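# Use held tongs to place long loaf into paper bag

## Task

Using the tongs that one gripper is already holding (never the bare gripper on the loaf), get the long loaf inside the paper bag. At the end the bag must be upright with its mouth open, the tongs must not be touching or resting in the bag, and the jar must be upright on the tray. Release the loaf from no higher than roughly the bag's own height above where it lands, and do not drop the bag or set it down roughly.

## Robot and tools

Robot: two arms, left_arm and right_arm. Each has a two-finger parallel gripper and a wrist camera. In the scene frame the origin sits at table-top height, midway between the nominal arm mounts; +x points out over the table, +z points up, and left_arm is on the +y side. Arm names do not match image left/right. Calibrated mounts in the scene frame: left_arm base at (-0.026, +0.271, +0.015) m, right_arm base at (-0.048, -0.321, +0.024) m, both turned only slightly about z, with up being +z.

Frames: every hand pose, target and wrist-camera pose an arm reports or takes is in that arm's own base frame, not the scene frame. Fixed cameras and the table use the scene frame. Gripper axes: the fingers extend along the gripper's +z and separate along its y. end_effector_position is the point between the finger pads, about 1 cm short of the fingertips.

Row format (shared by execute_actions and move): one flat list of 16 numbers covering both arms, even if one arm is idle. Order: left x, y, z, qw, qx, qy, qz, opening, then right x, y, z, qw, qx, qy, qz, opening. x, y, z are an absolute goal position in metres for that gripper's end_effector_position; the quaternion is an absolute goal orientation, w first. Both are in that arm's base frame. Opening runs from -1 (shut) to +1 (fully apart, 0.094 m); it is a target, not an increment. To keep an arm still, resend the pose from the last result taken before it stopped, unchanged, every call, plus its wanted opening. To keep an orientation, repeat one fixed quaternion rather than copying the drifting reported one. Writing 0 for an opening is a real command, so resend the current value to leave a gripper alone.

execute_actions(actions, cameras): actions is a list of actions; each action is a list of up to 15 rows, one row per 1/30 s step; if fewer than 15 rows, the last row is held for the remaining steps. Any target more than 0.6 m from the gripper's current spot along any of its own axes gets the action rejected for both arms. An empty list just reports state and images. cameras picks image sources: omitted/null/["all"] gives all, [] gives none; an unknown name invalidates the call.

move(target, speed, blend, opening_speed, blocking, cameras): drives grippers along straight lines to one row or a list of up to 15 rows (absolute poses, same format, no 0.6 m rule). speed: top path speed in m/s, 0.002 to 2.9, default 0.25 (rotation capped at twice that in rad/s); one value or one per target. blend: corner-rounding radius in metres for list targets, default 0. opening_speed: rate of finger command change per second on the -1..1 scale, at least 0.2; use a low value when squeezing something delicate. blocking=false returns after about 0.5 s while motion continues; a new move then takes over. Paths do not avoid obstacles or the other arm, and a move is capped at 10 s. The result adds a move: line giving the ending (done, off_target, moving, held, fault) and any limits (paced = command clipped, held = steps withheld).

wait(seconds 0 to 10): lets time pass holding last commands. stop(): brakes a running move. zoom_image(camera, region=[x0, y0, x1, y1]) in pixels of that camera's last full image, origin top-left, at most 504 by 504. read_manual(section="licences") only returns licence text. finished_scene(scene = current scene number) ends the scene for good; the goal must hold with the robot not helping.

Cameras: cam_head_left, cam_head_right, cam_high, cam_low, cam_left_wrist, cam_right_wrist, each 896x504. Calibration (intrinsics and poses) was supplied; fixed cameras may be off by a couple of degrees and under a centimetre.

Reading results: each arm shows end_effector_position and end_effector_quat_wxyz in its base frame; Hand target is where the arm is currently being steered, which may stop short of your command, so send the rest next time. Tool commands shows present finger commands. grip_measured is the measured opening on the -1..1 scale (a few mm wide when empty; reads narrower than a held rigid part). The last Joint positions number is the opening in metres. grip_effort_nm is gripper motor effort (negative means closing), not pad force. Joint torques include gravity and have offsets; numbers 1 to 3 wrap at 28 N m. Joint velocities may read within noise. MOTOR HOT appears near 75 C; an OVER-TEMPERATURE FAULT folds that arm away for the rest of the scene. Calls that ran actions list end_effector_position at some steps.

Cautions: per step the commanded orientation is limited to 40 degrees from the measured one. Friction can leave a gripper about a centimetre off target without any contact. Route paths around an arm's own base to avoid shoulder flips. Faster moves lag more and hit harder; aiming past a contact point presses harder. The clearance check does not stop the grippers or wrist cameras from colliding, and closing one gripper on the other's fingers counts as an arm-to-arm press, which can fail the scene. Stretched arms and heavy holds heat motors. Loose objects may get nudged. Avoid drops, releasing moving items, slams, hard hits and strong pushes; anything that leaves the table fails the task. Keep the tongs gripped firmly, lower the loaf into the bag rather than dropping it from high, and keep the bag and jar upright.

Each tool is called after "Emit:" by a JSON object that holds its "op" and its "data".

## Session

Emit:
{"op": "execute_actions", "data": {"actions": []}}

Scene clock: 0.00 s.
left_arm: end_effector_position=(+0.3495, +0.1734, +0.2056) grip_measured=-0.281 grip_effort_nm=n/a end_effector_quat_wxyz=(+0.312, -0.084, +0.946, +0.026) | right_arm: end_effector_position=(+0.3816, +0.0009, +0.4072) grip_measured=+1.000 grip_effort_nm=n/a end_effector_quat_wxyz=(+0.707, +0.000, +0.707, +0.000)
Joint positions: left_arm=[0.561 1.492 1.352 -0.829 0.227 0.313 0.034] | right_arm=[0 1.047 1.047 0 0 0 0.094]
Joint velocities: within noise
Joint torques (N m): no reading
Heat: left arm: 37 °C; right arm: 39 °C.
Hand target: left_arm +0.3496, +0.1726, +0.2094; +0.316, -0.083, +0.945, +0.026 | right_arm +0.3797, +0.0009, +0.4087; +0.707, +0.000, +0.707, +0.000
Tool commands: left_gripper/opening=-0.28397 right_gripper/opening=+1.0

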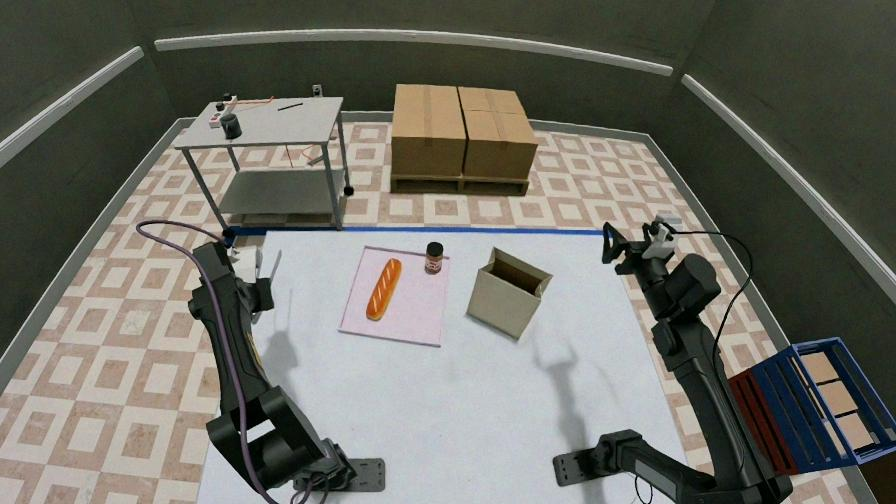

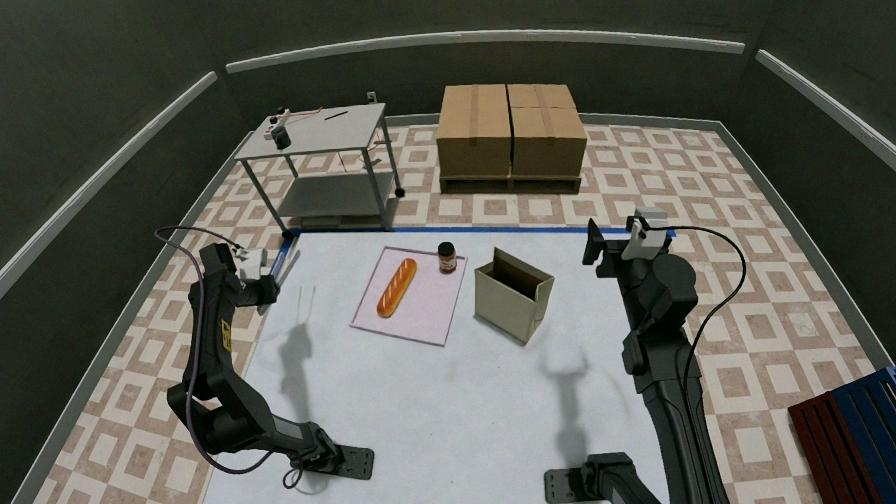

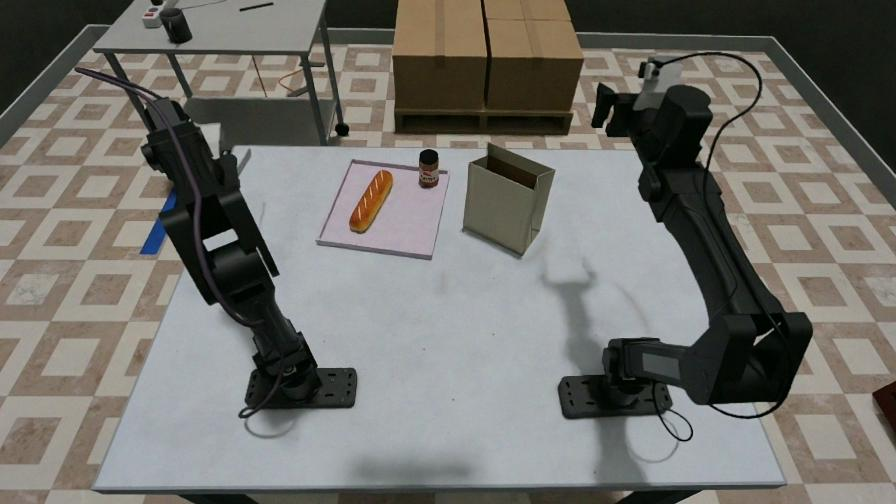

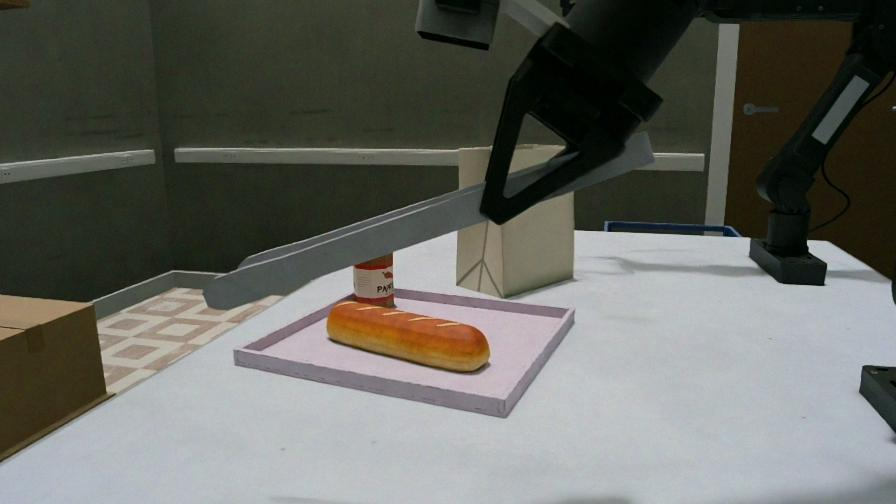

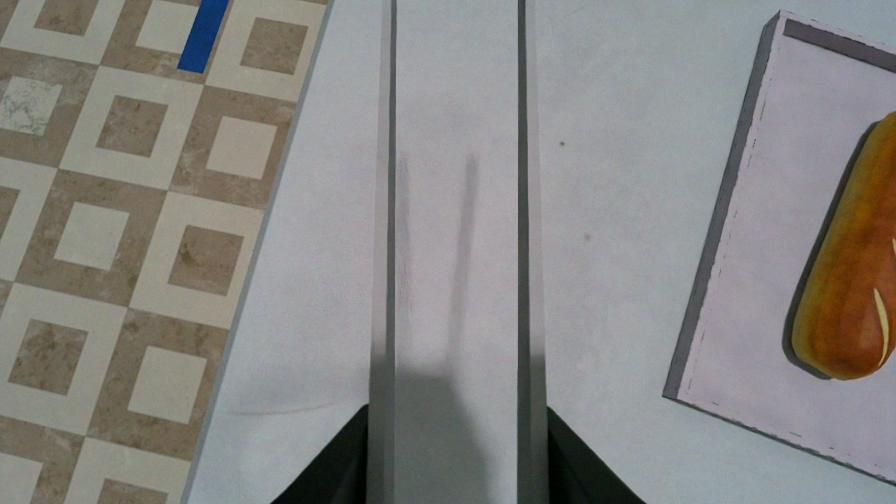

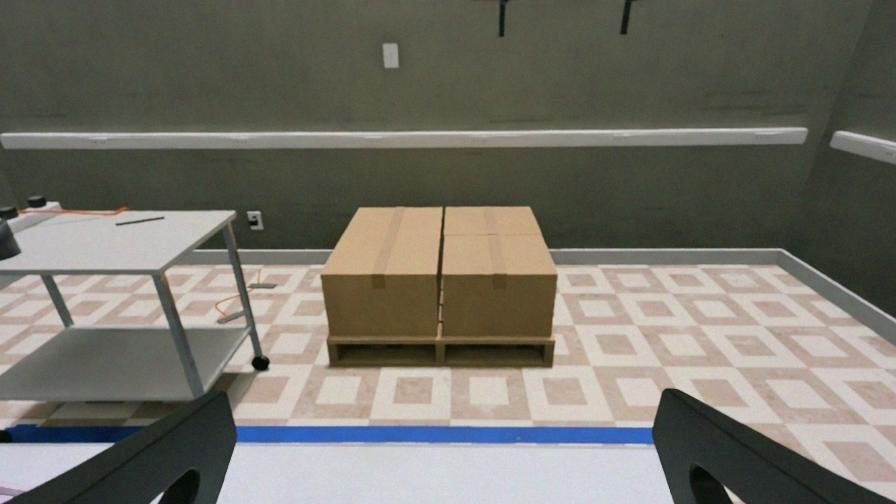

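Emit:
{"op": "zoom_image", "data": {"camera": "cam_low", "region": [190, 90, 690, 400]}}

Emit:
{"op": "zoom_image", "data": {"camera": "cam_head_right", "region": [150, 210, 450, 400]}}

Emit:
{"op": "zoom_image", "data": {"camera": "cam_high", "region": [300, 120, 600, 290]}}

Scaled by 1.008.

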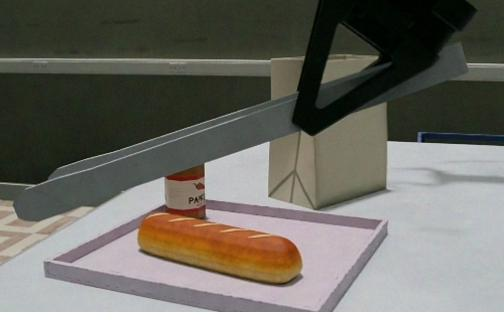

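Scaled by 1.680.

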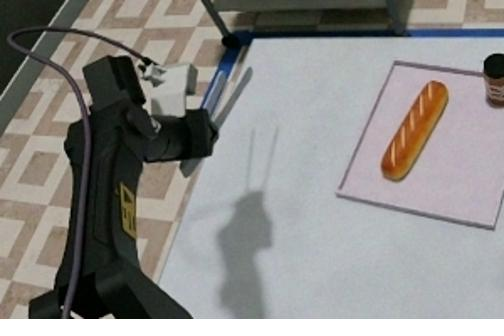

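Scaled by 1.680.

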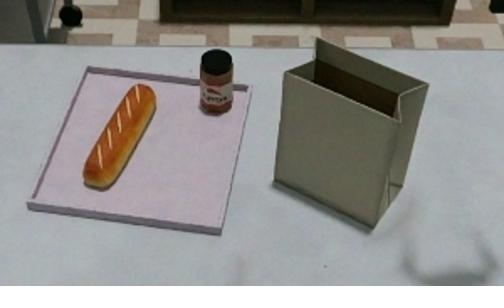

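Emit:
{"op": "move", "data": {"target": [0.346,-0.042,0.19,0.3056,0.1414,0.9405,-0.0459,-0.284,0.3797,0.0009,0.4087,0.7071,0,0.7071,0,1]}}

Scene clock: 87.10 s.
left_arm: end_effector_position=(+0.3471, -0.0422, +0.1854) grip_measured=-0.281 grip_effort_nm=-0.212 end_effector_quat_wxyz=(+0.291, +0.146, +0.944, -0.047) | right_arm: end_effector_position=(+0.3816, +0.0009, +0.4072) grip_measured=+1.000 grip_effort_nm=0.017 end_effector_quat_wxyz=(+0.707, +0.000, +0.707, +0.000)
Joint positions: left_arm=[-0.049 1.347 1.167 -0.808 0.147 0.213 0.034] | right_arm=[0 1.047 1.047 0 0 0 0.094]
Joint torques (N m): left_arm=[-0.14 -8.64 4.77 1.47 0.03 -0.06] | right_arm=[-0.1 -3.33 9.1 1.84 -0.01 -0.01]
Heat: left arm: 43 °C; right arm: 46 °C.
Hand target: left_arm +0.3460, -0.0420, +0.1901; +0.305, +0.142, +0.941, -0.046 | right_arm +0.3798, +0.0008, +0.4087; +0.707, +0.000, +0.707, +0.000
Off the commanded pose: left_arm 0.005 m, 2 deg | right_arm 0.002 m, 0 deg.
move: done
camera_calibration:
cam_left_wrist: T_world_to_cam=[[-0.290614, -0.956402, -0.0289586, 0.0717003], [-0.944627, 0.291593, -0.150509, 0.406665], [0.152392, -0.016385, -0.988184, 0.219589], [0, 0, 0, 1]] pos_world=[0.37152, -0.0464082, 0.280277]

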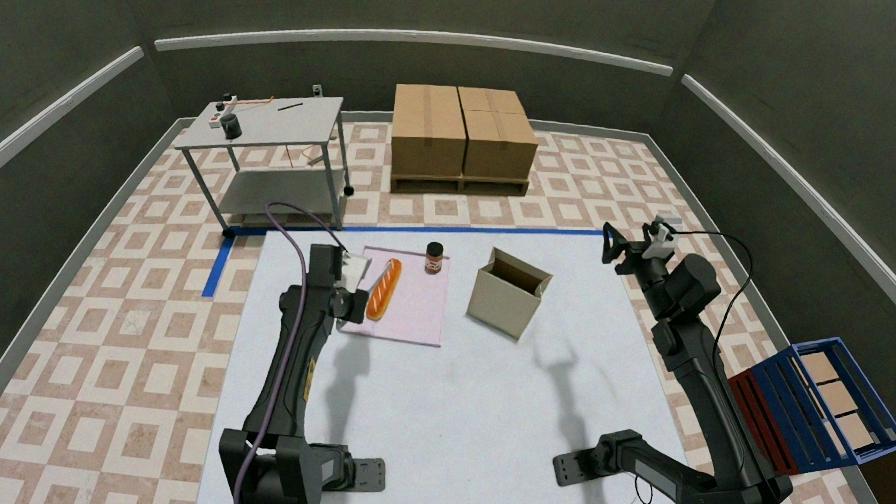

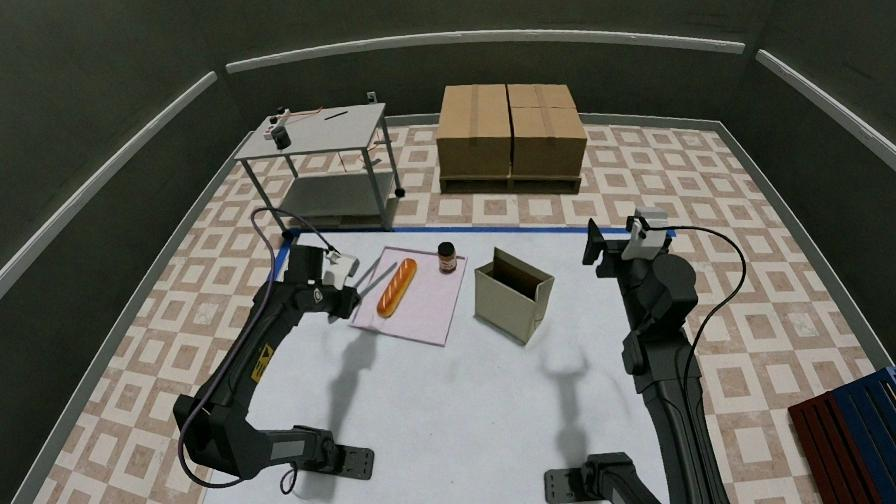

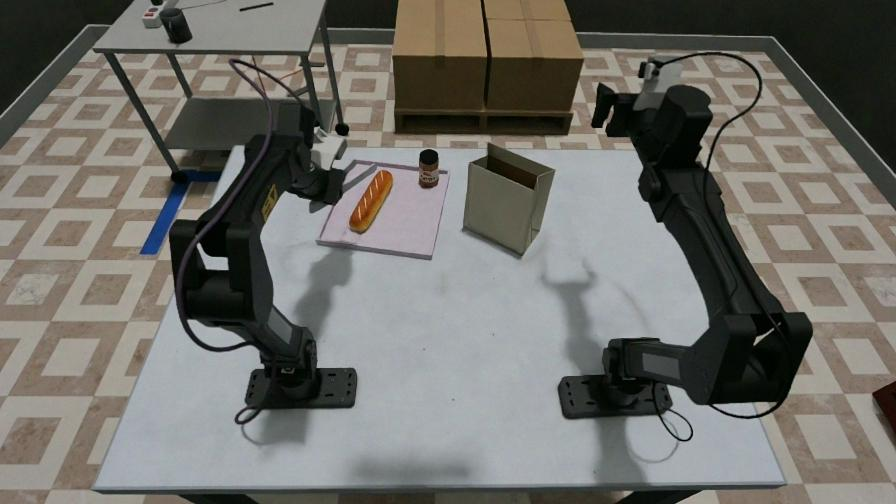

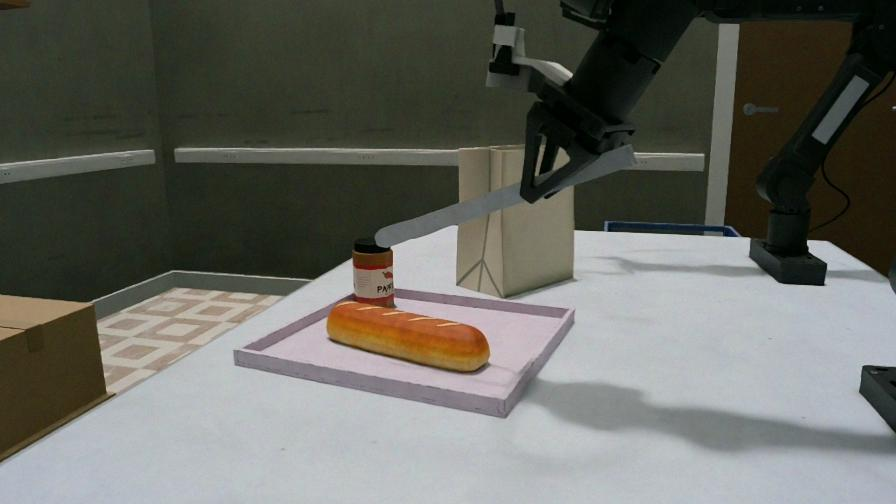

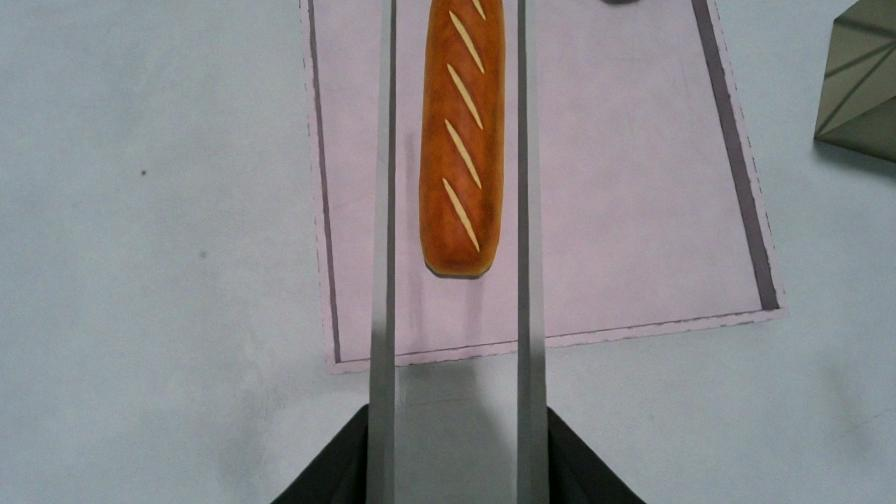

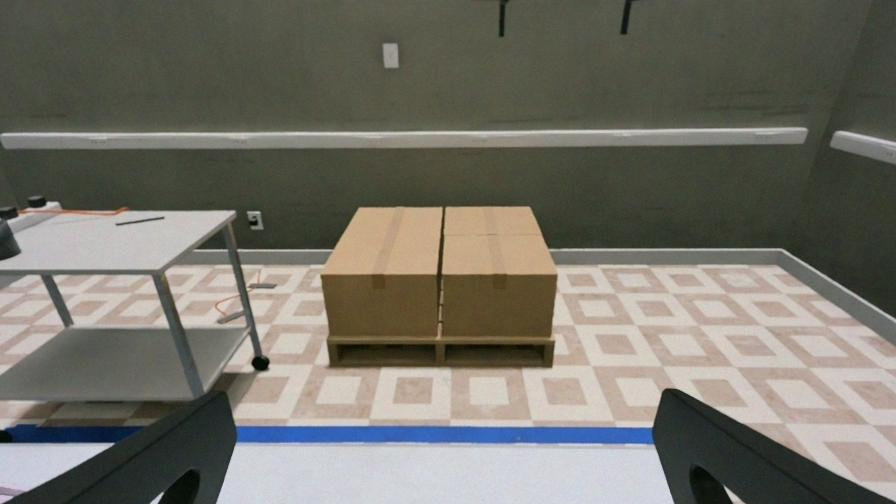

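Emit:
{"op": "move", "data": {"target": [0.346,-0.042,0.105,0.3056,0.1414,0.9405,-0.0459,-0.284,0.3797,0.0009,0.4087,0.7071,0,0.7071,0,1], "speed": 0.15}}

Scene clock: 95.37 s.
left_arm: end_effector_position=(+0.3461, -0.0420, +0.1129) grip_measured=-0.281 grip_effort_nm=-0.212 end_effector_quat_wxyz=(+0.310, +0.146, +0.939, -0.044) | right_arm: end_effector_position=(+0.3816, +0.0009, +0.4072) grip_measured=+1.000 grip_effort_nm=0.002 end_effector_quat_wxyz=(+0.707, +0.000, +0.707, +0.000)
Joint positions: left_arm=[-0.049 1.341 0.851 -0.46 0.146 0.212 0.034] | right_arm=[0 1.047 1.047 0 0 0 0.094]
Joint torques (N m): left_arm=[-0.31 -4.71 5.03 1.58 0.05 -0.08] | right_arm=[-0.1 -3.33 9.1 1.84 -0.01 -0.01]
Heat: left arm: 43 °C; right arm: 46 °C.
Hand target: left_arm +0.3457, -0.0420, +0.1051; +0.305, +0.141, +0.941, -0.046 | right_arm +0.3798, +0.0008, +0.4087; +0.707, +0.000, +0.707, +0.000
Off the commanded pose: left_arm 0.008 m, 1 deg | right_arm 0.002 m, 0 deg.
move: done
camera_calibration:
cam_left_wrist: T_world_to_cam=[[-0.288071, -0.956825, -0.0387521, 0.0697457], [-0.938527, 0.290138, -0.187048, 0.396674], [0.190215, -0.0175131, -0.981586, 0.134138], [0, 0, 0, 1]] pos_world=[0.366866, -0.0460065, 0.208568]

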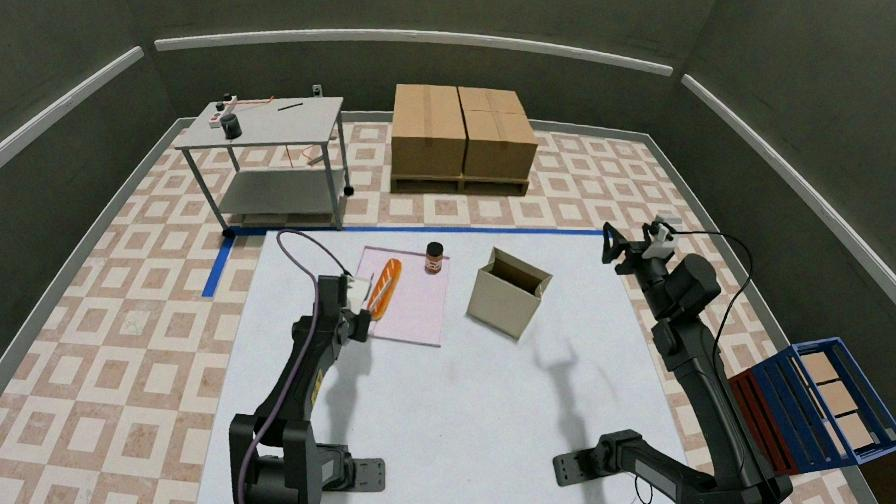

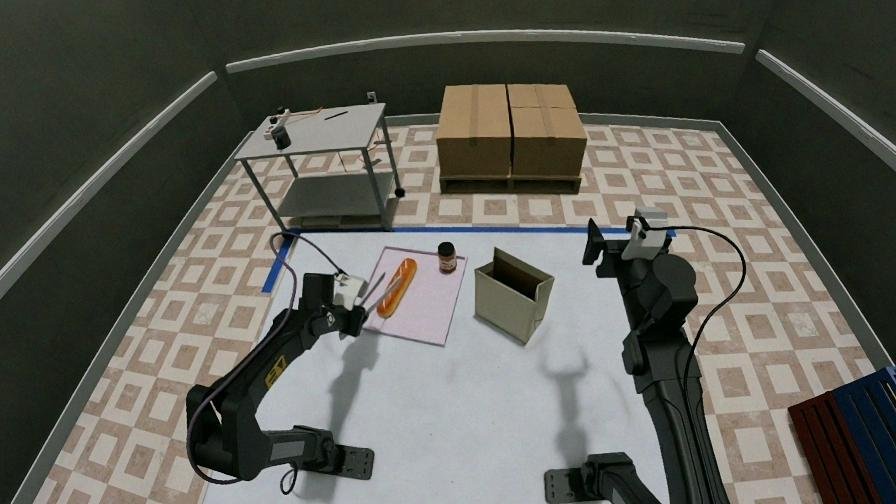

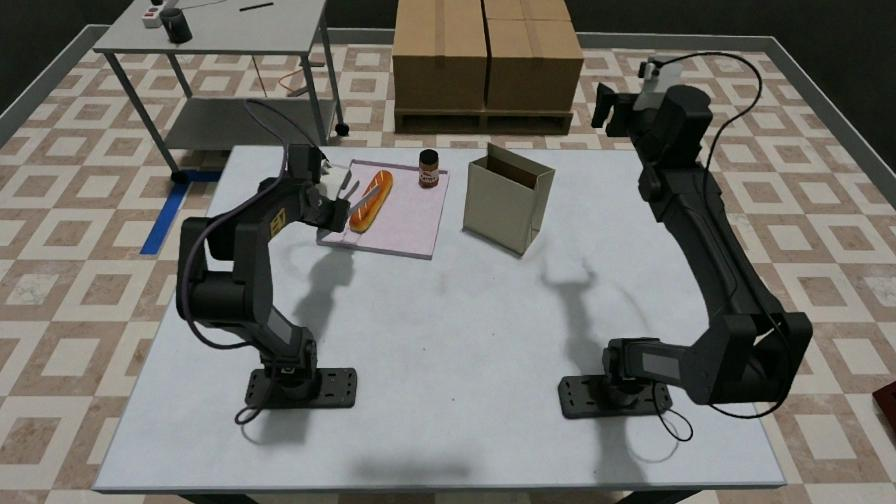

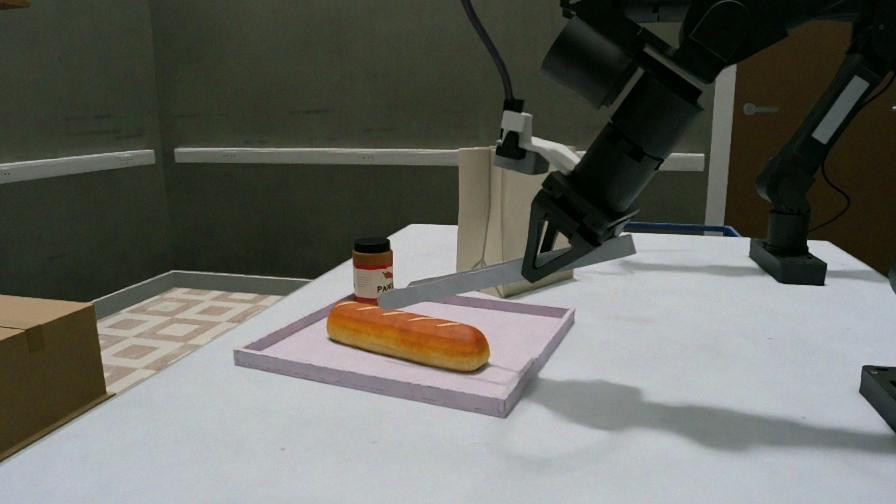

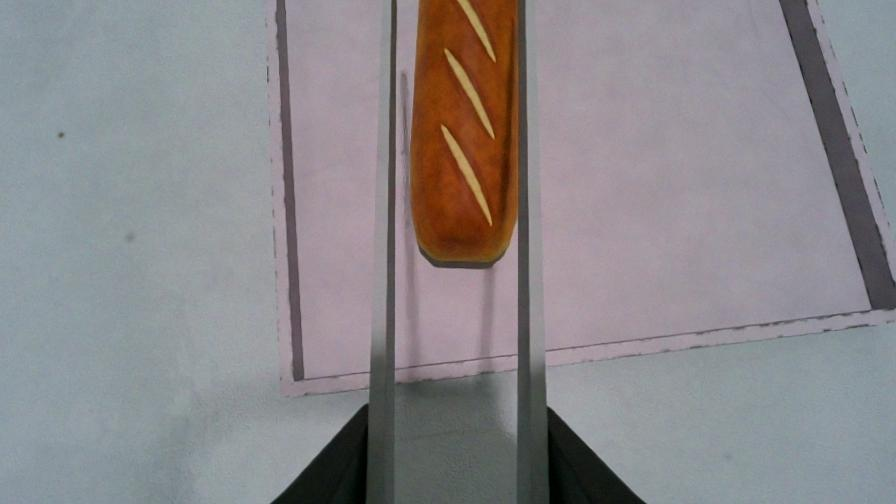

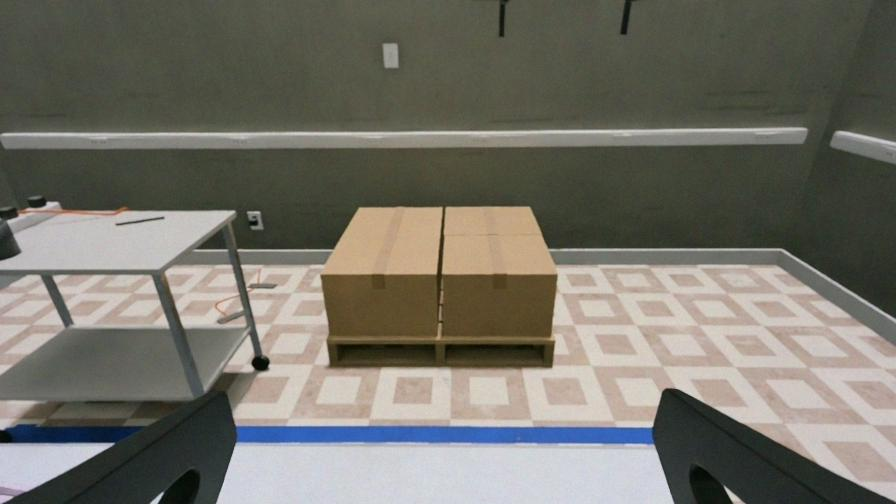

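Emit:
{"op": "move", "data": {"target": [0.344,-0.042,0.067,0.3043,0.1651,0.9366,-0.0537,-0.284,0.3797,0.0009,0.4087,0.7071,0,0.7071,0,1], "speed": 0.1, "cameras": ["cam_low","cam_left_wrist","cam_head_right"]}}

Scene clock: 103.90 s.
left_arm: end_effector_position=(+0.3445, -0.0418, +0.0743) grip_measured=-0.281 grip_effort_nm=-0.212 end_effector_quat_wxyz=(+0.306, +0.162, +0.937, -0.050) | right_arm: end_effector_position=(+0.3816, +0.0009, +0.4072) grip_measured=+1.000 grip_effort_nm=0.007 end_effector_quat_wxyz=(+0.707, +0.000, +0.707, +0.000)
Joint positions: left_arm=[-0.034 1.399 0.739 -0.302 0.175 0.252 0.034] | right_arm=[0 1.047 1.047 0 0 0 0.094]
Joint torques (N m): left_arm=[0.57 -4.68 4.78 1.53 0.21 0.11] | right_arm=[-0.1 -3.33 9.1 1.84 -0.01 -0.01]
Heat: left arm: 41 °C; right arm: 46 °C.
Hand target: left_arm +0.3438, -0.0420, +0.0672; +0.304, +0.165, +0.937, -0.054 | right_arm +0.3798, +0.0008, +0.4087; +0.707, +0.000, +0.707, +0.000
Off the commanded pose: left_arm 0.007 m, 1 deg | right_arm 0.002 m, 0 deg.
move: done
camera_calibration:
cam_left_wrist: T_world_to_cam=[[-0.32057, -0.946516, -0.036647, 0.0794467], [-0.929305, 0.32176, -0.181281, 0.385598], [0.183377, -0.024057, -0.982748, 0.0986579], [0, 0, 0, 1]] pos_world=[0.365715, -0.0464991, 0.169769]
Images, in order (width x height): cam_head_right 896x504, cam_low 896x504, cam_left_wrist 896x504.

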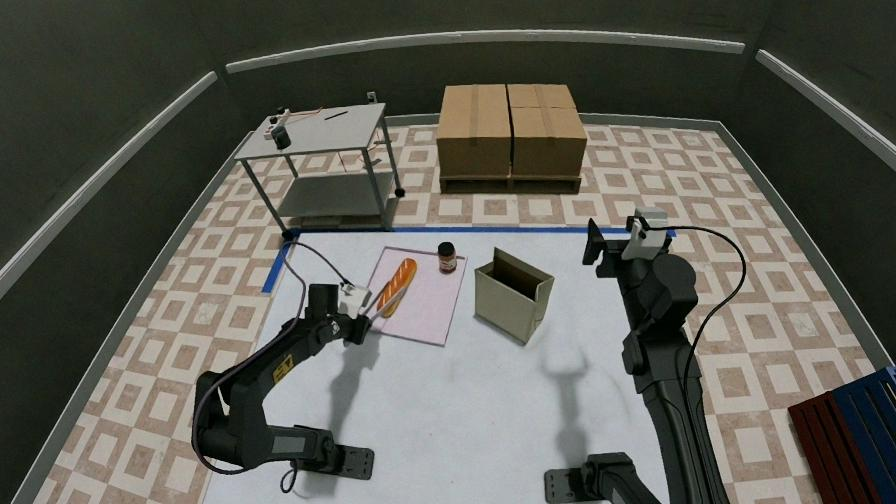

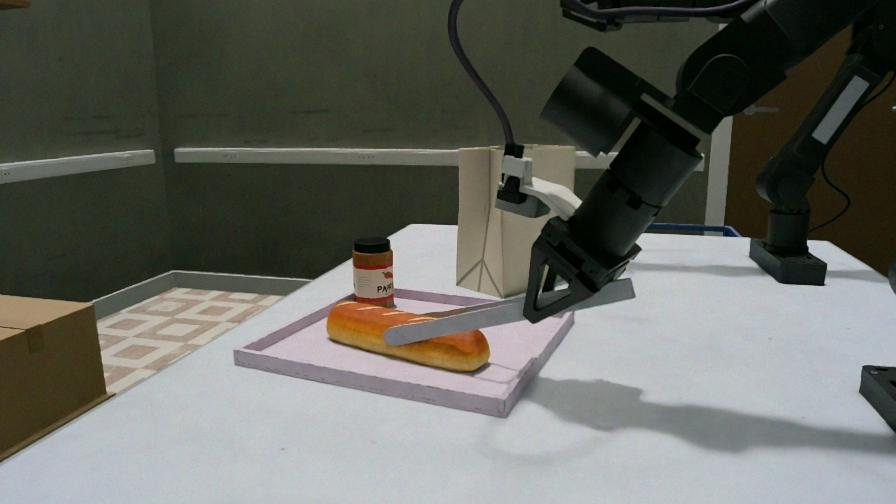

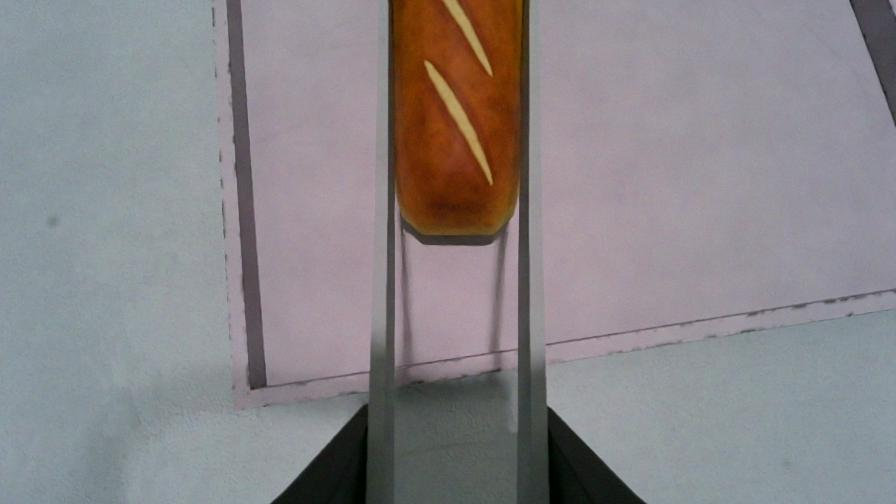

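Emit:
{"op": "move", "data": {"target": [0.344,-0.042,0.067,0.3043,0.1651,0.9366,-0.0537,-0.6,0.3797,0.0009,0.4087,0.7071,0,0.7071,0,1], "opening_speed": 0.2, "cameras": ["cam_low","cam_left_wrist"]}}

Scene clock: 117.60 s.
left_arm: end_effector_position=(+0.3455, -0.0420, +0.0750) grip_measured=-0.559 grip_effort_nm=-1.033 end_effector_quat_wxyz=(+0.308, +0.162, +0.936, -0.050) | right_arm: end_effector_position=(+0.3816, +0.0009, +0.4072) grip_measured=+1.000 grip_effort_nm=0.007 end_effector_quat_wxyz=(+0.707, +0.000, +0.707, +0.000)
Joint positions: left_arm=[-0.034 1.399 0.739 -0.297 0.176 0.253 0.021] | right_arm=[0 1.047 1.047 0 0 0 0.094]
Joint torques (N m): left_arm=[0.29 -4.6 4.57 1.49 0.22 0.13] | right_arm=[-0.1 -3.33 9.1 1.84 -0.01 -0.01]
Heat: left arm: 39 °C; right arm: 46 °C.
Hand target: left_arm +0.3438, -0.0420, +0.0672; +0.304, +0.165, +0.937, -0.054 | right_arm +0.3798, +0.0008, +0.4087; +0.707, +0.000, +0.707, +0.000
Off the commanded pose: left_arm 0.008 m, 1 deg | right_arm 0.002 m, 0 deg.
move: done
camera_calibration:
cam_left_wrist: T_world_to_cam=[[-0.321275, -0.946247, -0.0373946, 0.0798485], [-0.928068, 0.322465, -0.186297, 0.38672], [0.188341, -0.0251479, -0.981782, 0.0974109], [0, 0, 0, 1]] pos_world=[0.366209, -0.0466977, 0.170667]
Images, in order (width x height): cam_low 896x504, cam_left_wrist 896x504.

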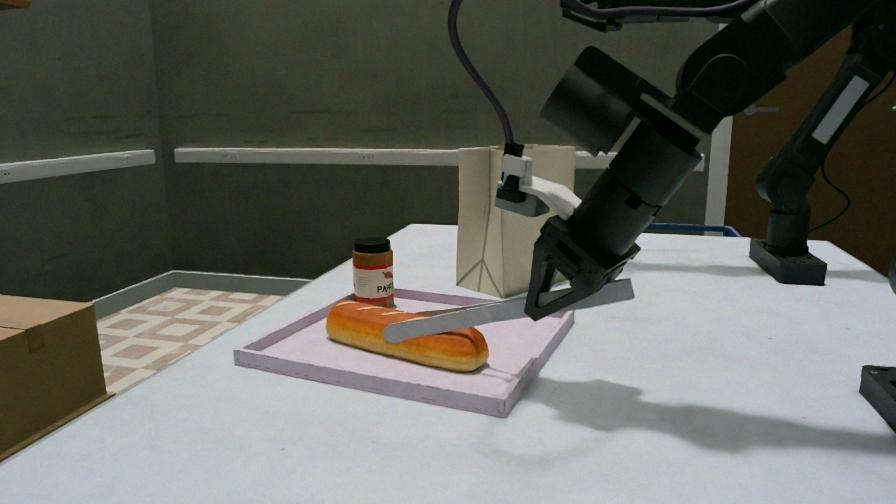

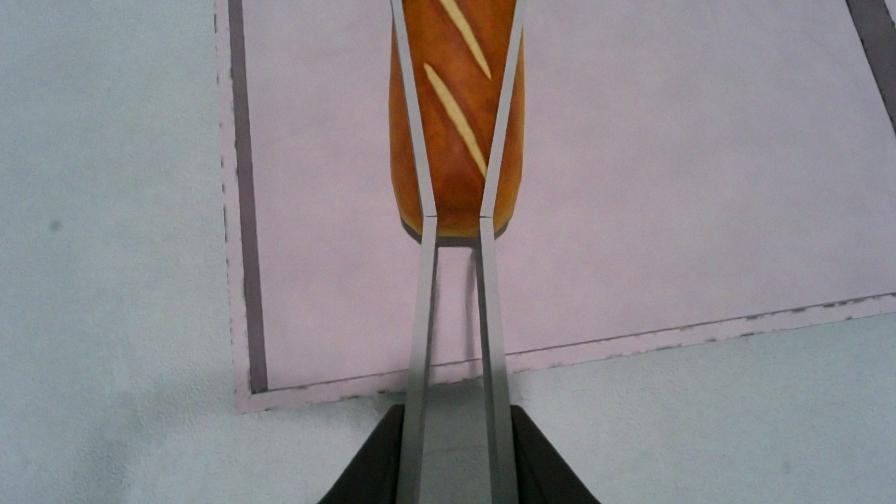

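Emit:
{"op": "move", "data": {"target": [0.344,-0.042,0.12,0.3043,0.1651,0.9366,-0.0537,-0.62,0.3797,0.0009,0.4087,0.7071,0,0.7071,0,1], "speed": 0.06, "cameras": ["cam_low","cam_left_wrist"]}}

Scene clock: 126.90 s.
left_arm: end_effector_position=(+0.3397, -0.0425, +0.1056) grip_measured=-0.571 grip_effort_nm=-1.062 end_effector_quat_wxyz=(+0.289, +0.162, +0.942, -0.055) | right_arm: end_effector_position=(+0.3816, +0.0009, +0.4072) grip_measured=+1.000 grip_effort_nm=0.007 end_effector_quat_wxyz=(+0.707, +0.000, +0.707, +0.000)
Joint positions: left_arm=[-0.034 1.358 0.859 -0.5 0.18 0.253 0.02] | right_arm=[0 1.047 1.047 0 0 0 0.094]
Joint torques (N m): left_arm=[0.51 -7.76 8.06 1.12 0.18 0.09] | right_arm=[-0.1 -3.33 9.1 1.84 -0.01 -0.01]
Heat: left arm: 39 °C; right arm: 46 °C.
Hand target: left_arm +0.3439, -0.0420, +0.1198; +0.304, +0.165, +0.937, -0.053 | right_arm +0.3798, +0.0008, +0.4087; +0.707, +0.000, +0.707, +0.000
Off the commanded pose: left_arm 0.015 m, 2 deg | right_arm 0.002 m, 0 deg.
move: off_target (left_arm)
camera_calibration:
cam_left_wrist: T_world_to_cam=[[-0.324908, -0.945482, -0.0223244, 0.0783625], [-0.934276, 0.324543, -0.147651, 0.38537], [0.146847, -0.027116, -0.988788, 0.143228], [0, 0, 0, 1]] pos_world=[0.36447, -0.0470951, 0.200272]
Images, in order (width x height): cam_low 896x504, cam_left_wrist 896x504.

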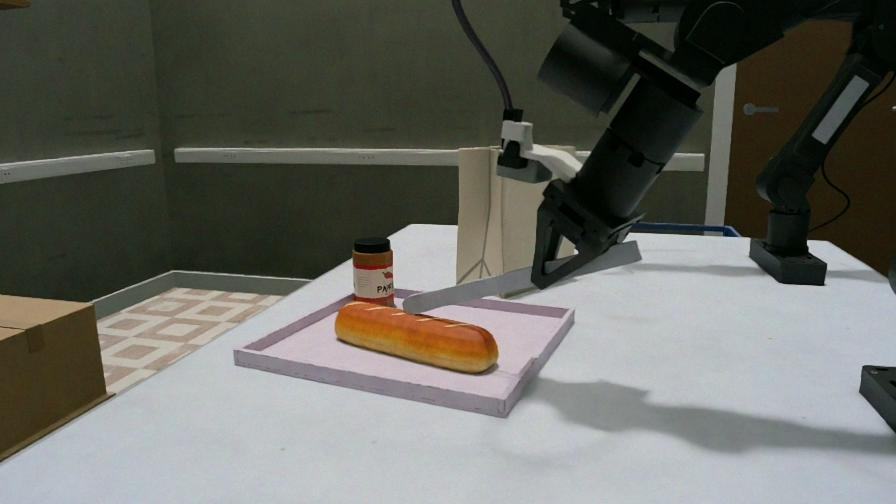

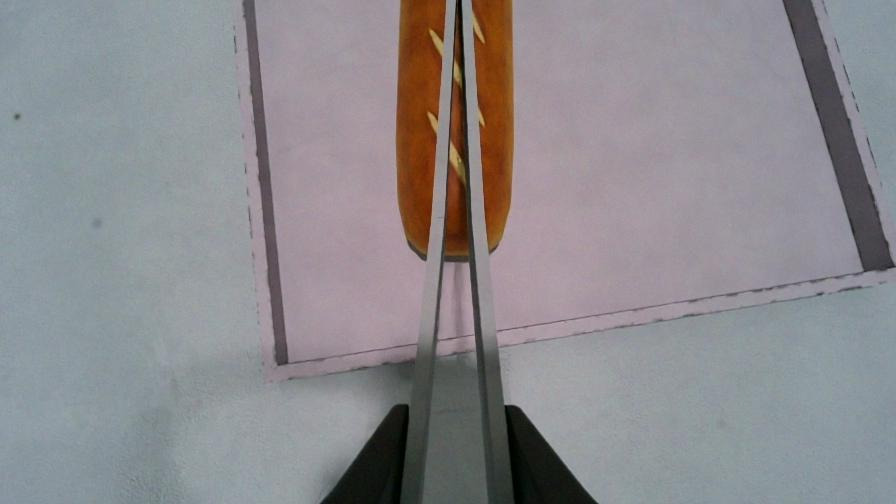

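Emit:
{"op": "move", "data": {"target": [0.344,-0.042,0.12,0.3043,0.1651,0.9366,-0.0537,-0.284,0.3797,0.0009,0.4087,0.7071,0,0.7071,0,1], "speed": 0.1}}

Emit:
{"op": "zoom_image", "data": {"camera": "cam_head_right", "region": [320, 230, 480, 360]}}

Emit:
{"op": "zoom_image", "data": {"camera": "cam_high", "region": [300, 140, 460, 270]}}

Scene clock: 167.47 s.
left_arm: end_effector_position=(+0.3387, -0.0424, +0.1049) grip_measured=-0.285 grip_effort_nm=0.037 end_effector_quat_wxyz=(+0.286, +0.162, +0.943, -0.055) | right_arm: end_effector_position=(+0.3816, +0.0009, +0.4072) grip_measured=+1.000 grip_effort_nm=0.002 end_effector_quat_wxyz=(+0.707, +0.000, +0.707, +0.000)
Joint positions: left_arm=[-0.034 1.358 0.859 -0.505 0.18 0.253 0.034] | right_arm=[0 1.047 1.047 0 0 0 0.094]
Joint torques (N m): left_arm=[0.4 -7.87 7.97 1.25 0.14 0.1] | right_arm=[-0.1 -3.33 9.1 1.84 -0.01 -0.01]
Heat: left arm: 41 °C; right arm: 46 °C.
Hand target: left_arm +0.3438, -0.0420, +0.1198; +0.304, +0.165, +0.937, -0.053 | right_arm +0.3798, +0.0008, +0.4087; +0.707, +0.000, +0.707, +0.000
Off the commanded pose: left_arm 0.016 m, 2 deg | right_arm 0.002 m, 0 deg.
move: off_target (left_arm)
camera_calibration:
cam_left_wrist: T_world_to_cam=[[-0.325317, -0.945368, -0.02118, 0.0780773], [-0.934876, 0.32491, -0.142969, 0.384], [0.14204, -0.0267094, -0.989501, 0.144436], [0, 0, 0, 1]] pos_world=[0.363877, -0.0470957, 0.199473]

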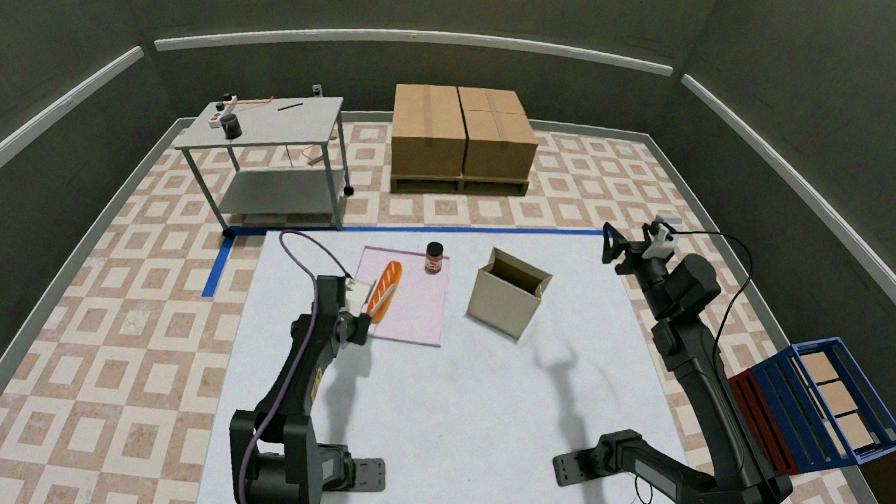

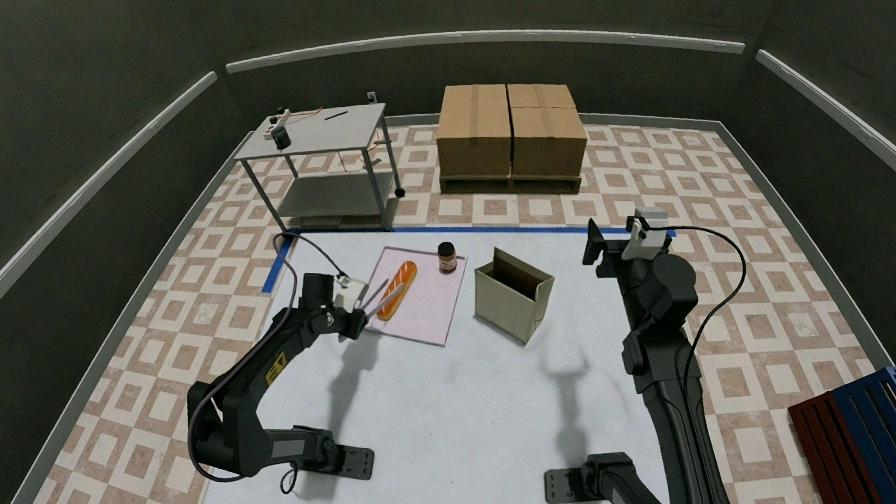

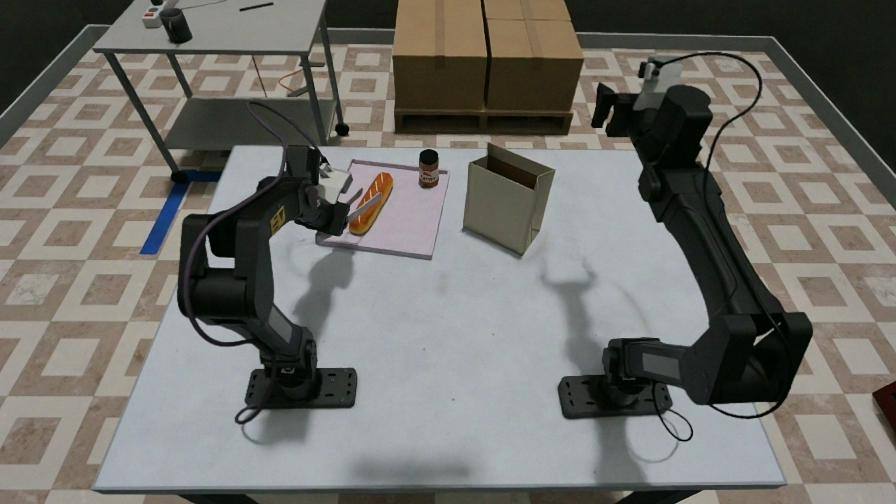

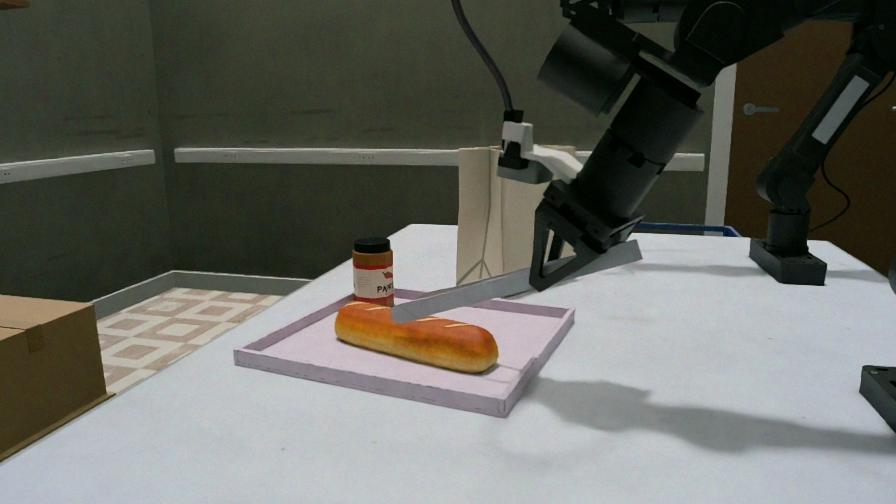

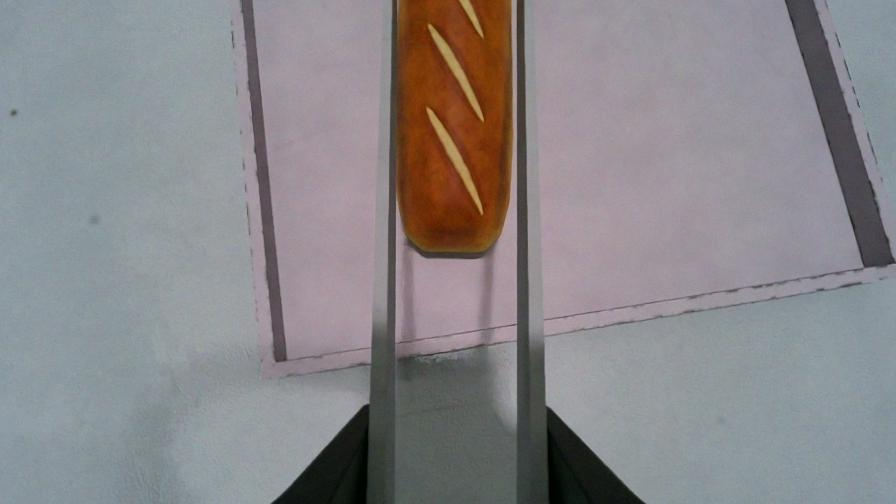

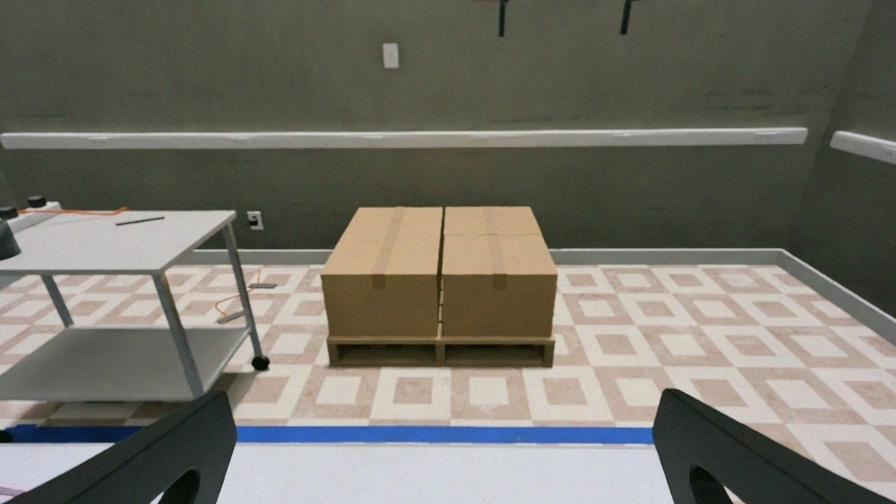

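Scaled by 3.150.

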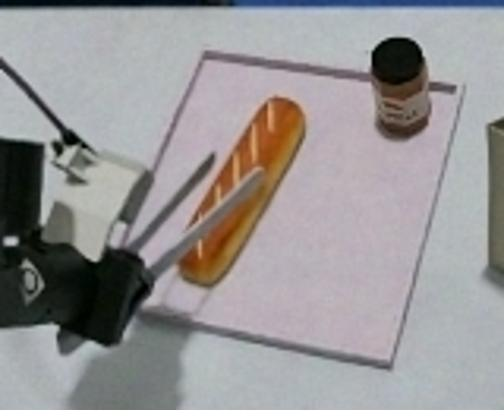

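Scaled by 3.150.

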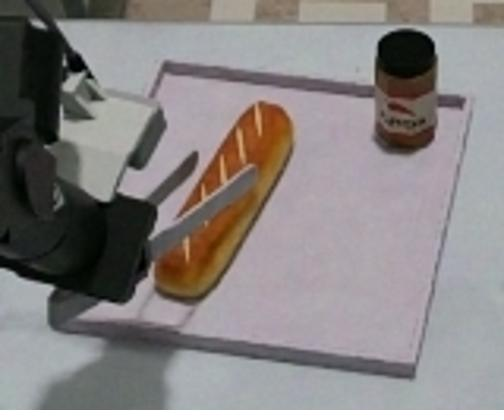

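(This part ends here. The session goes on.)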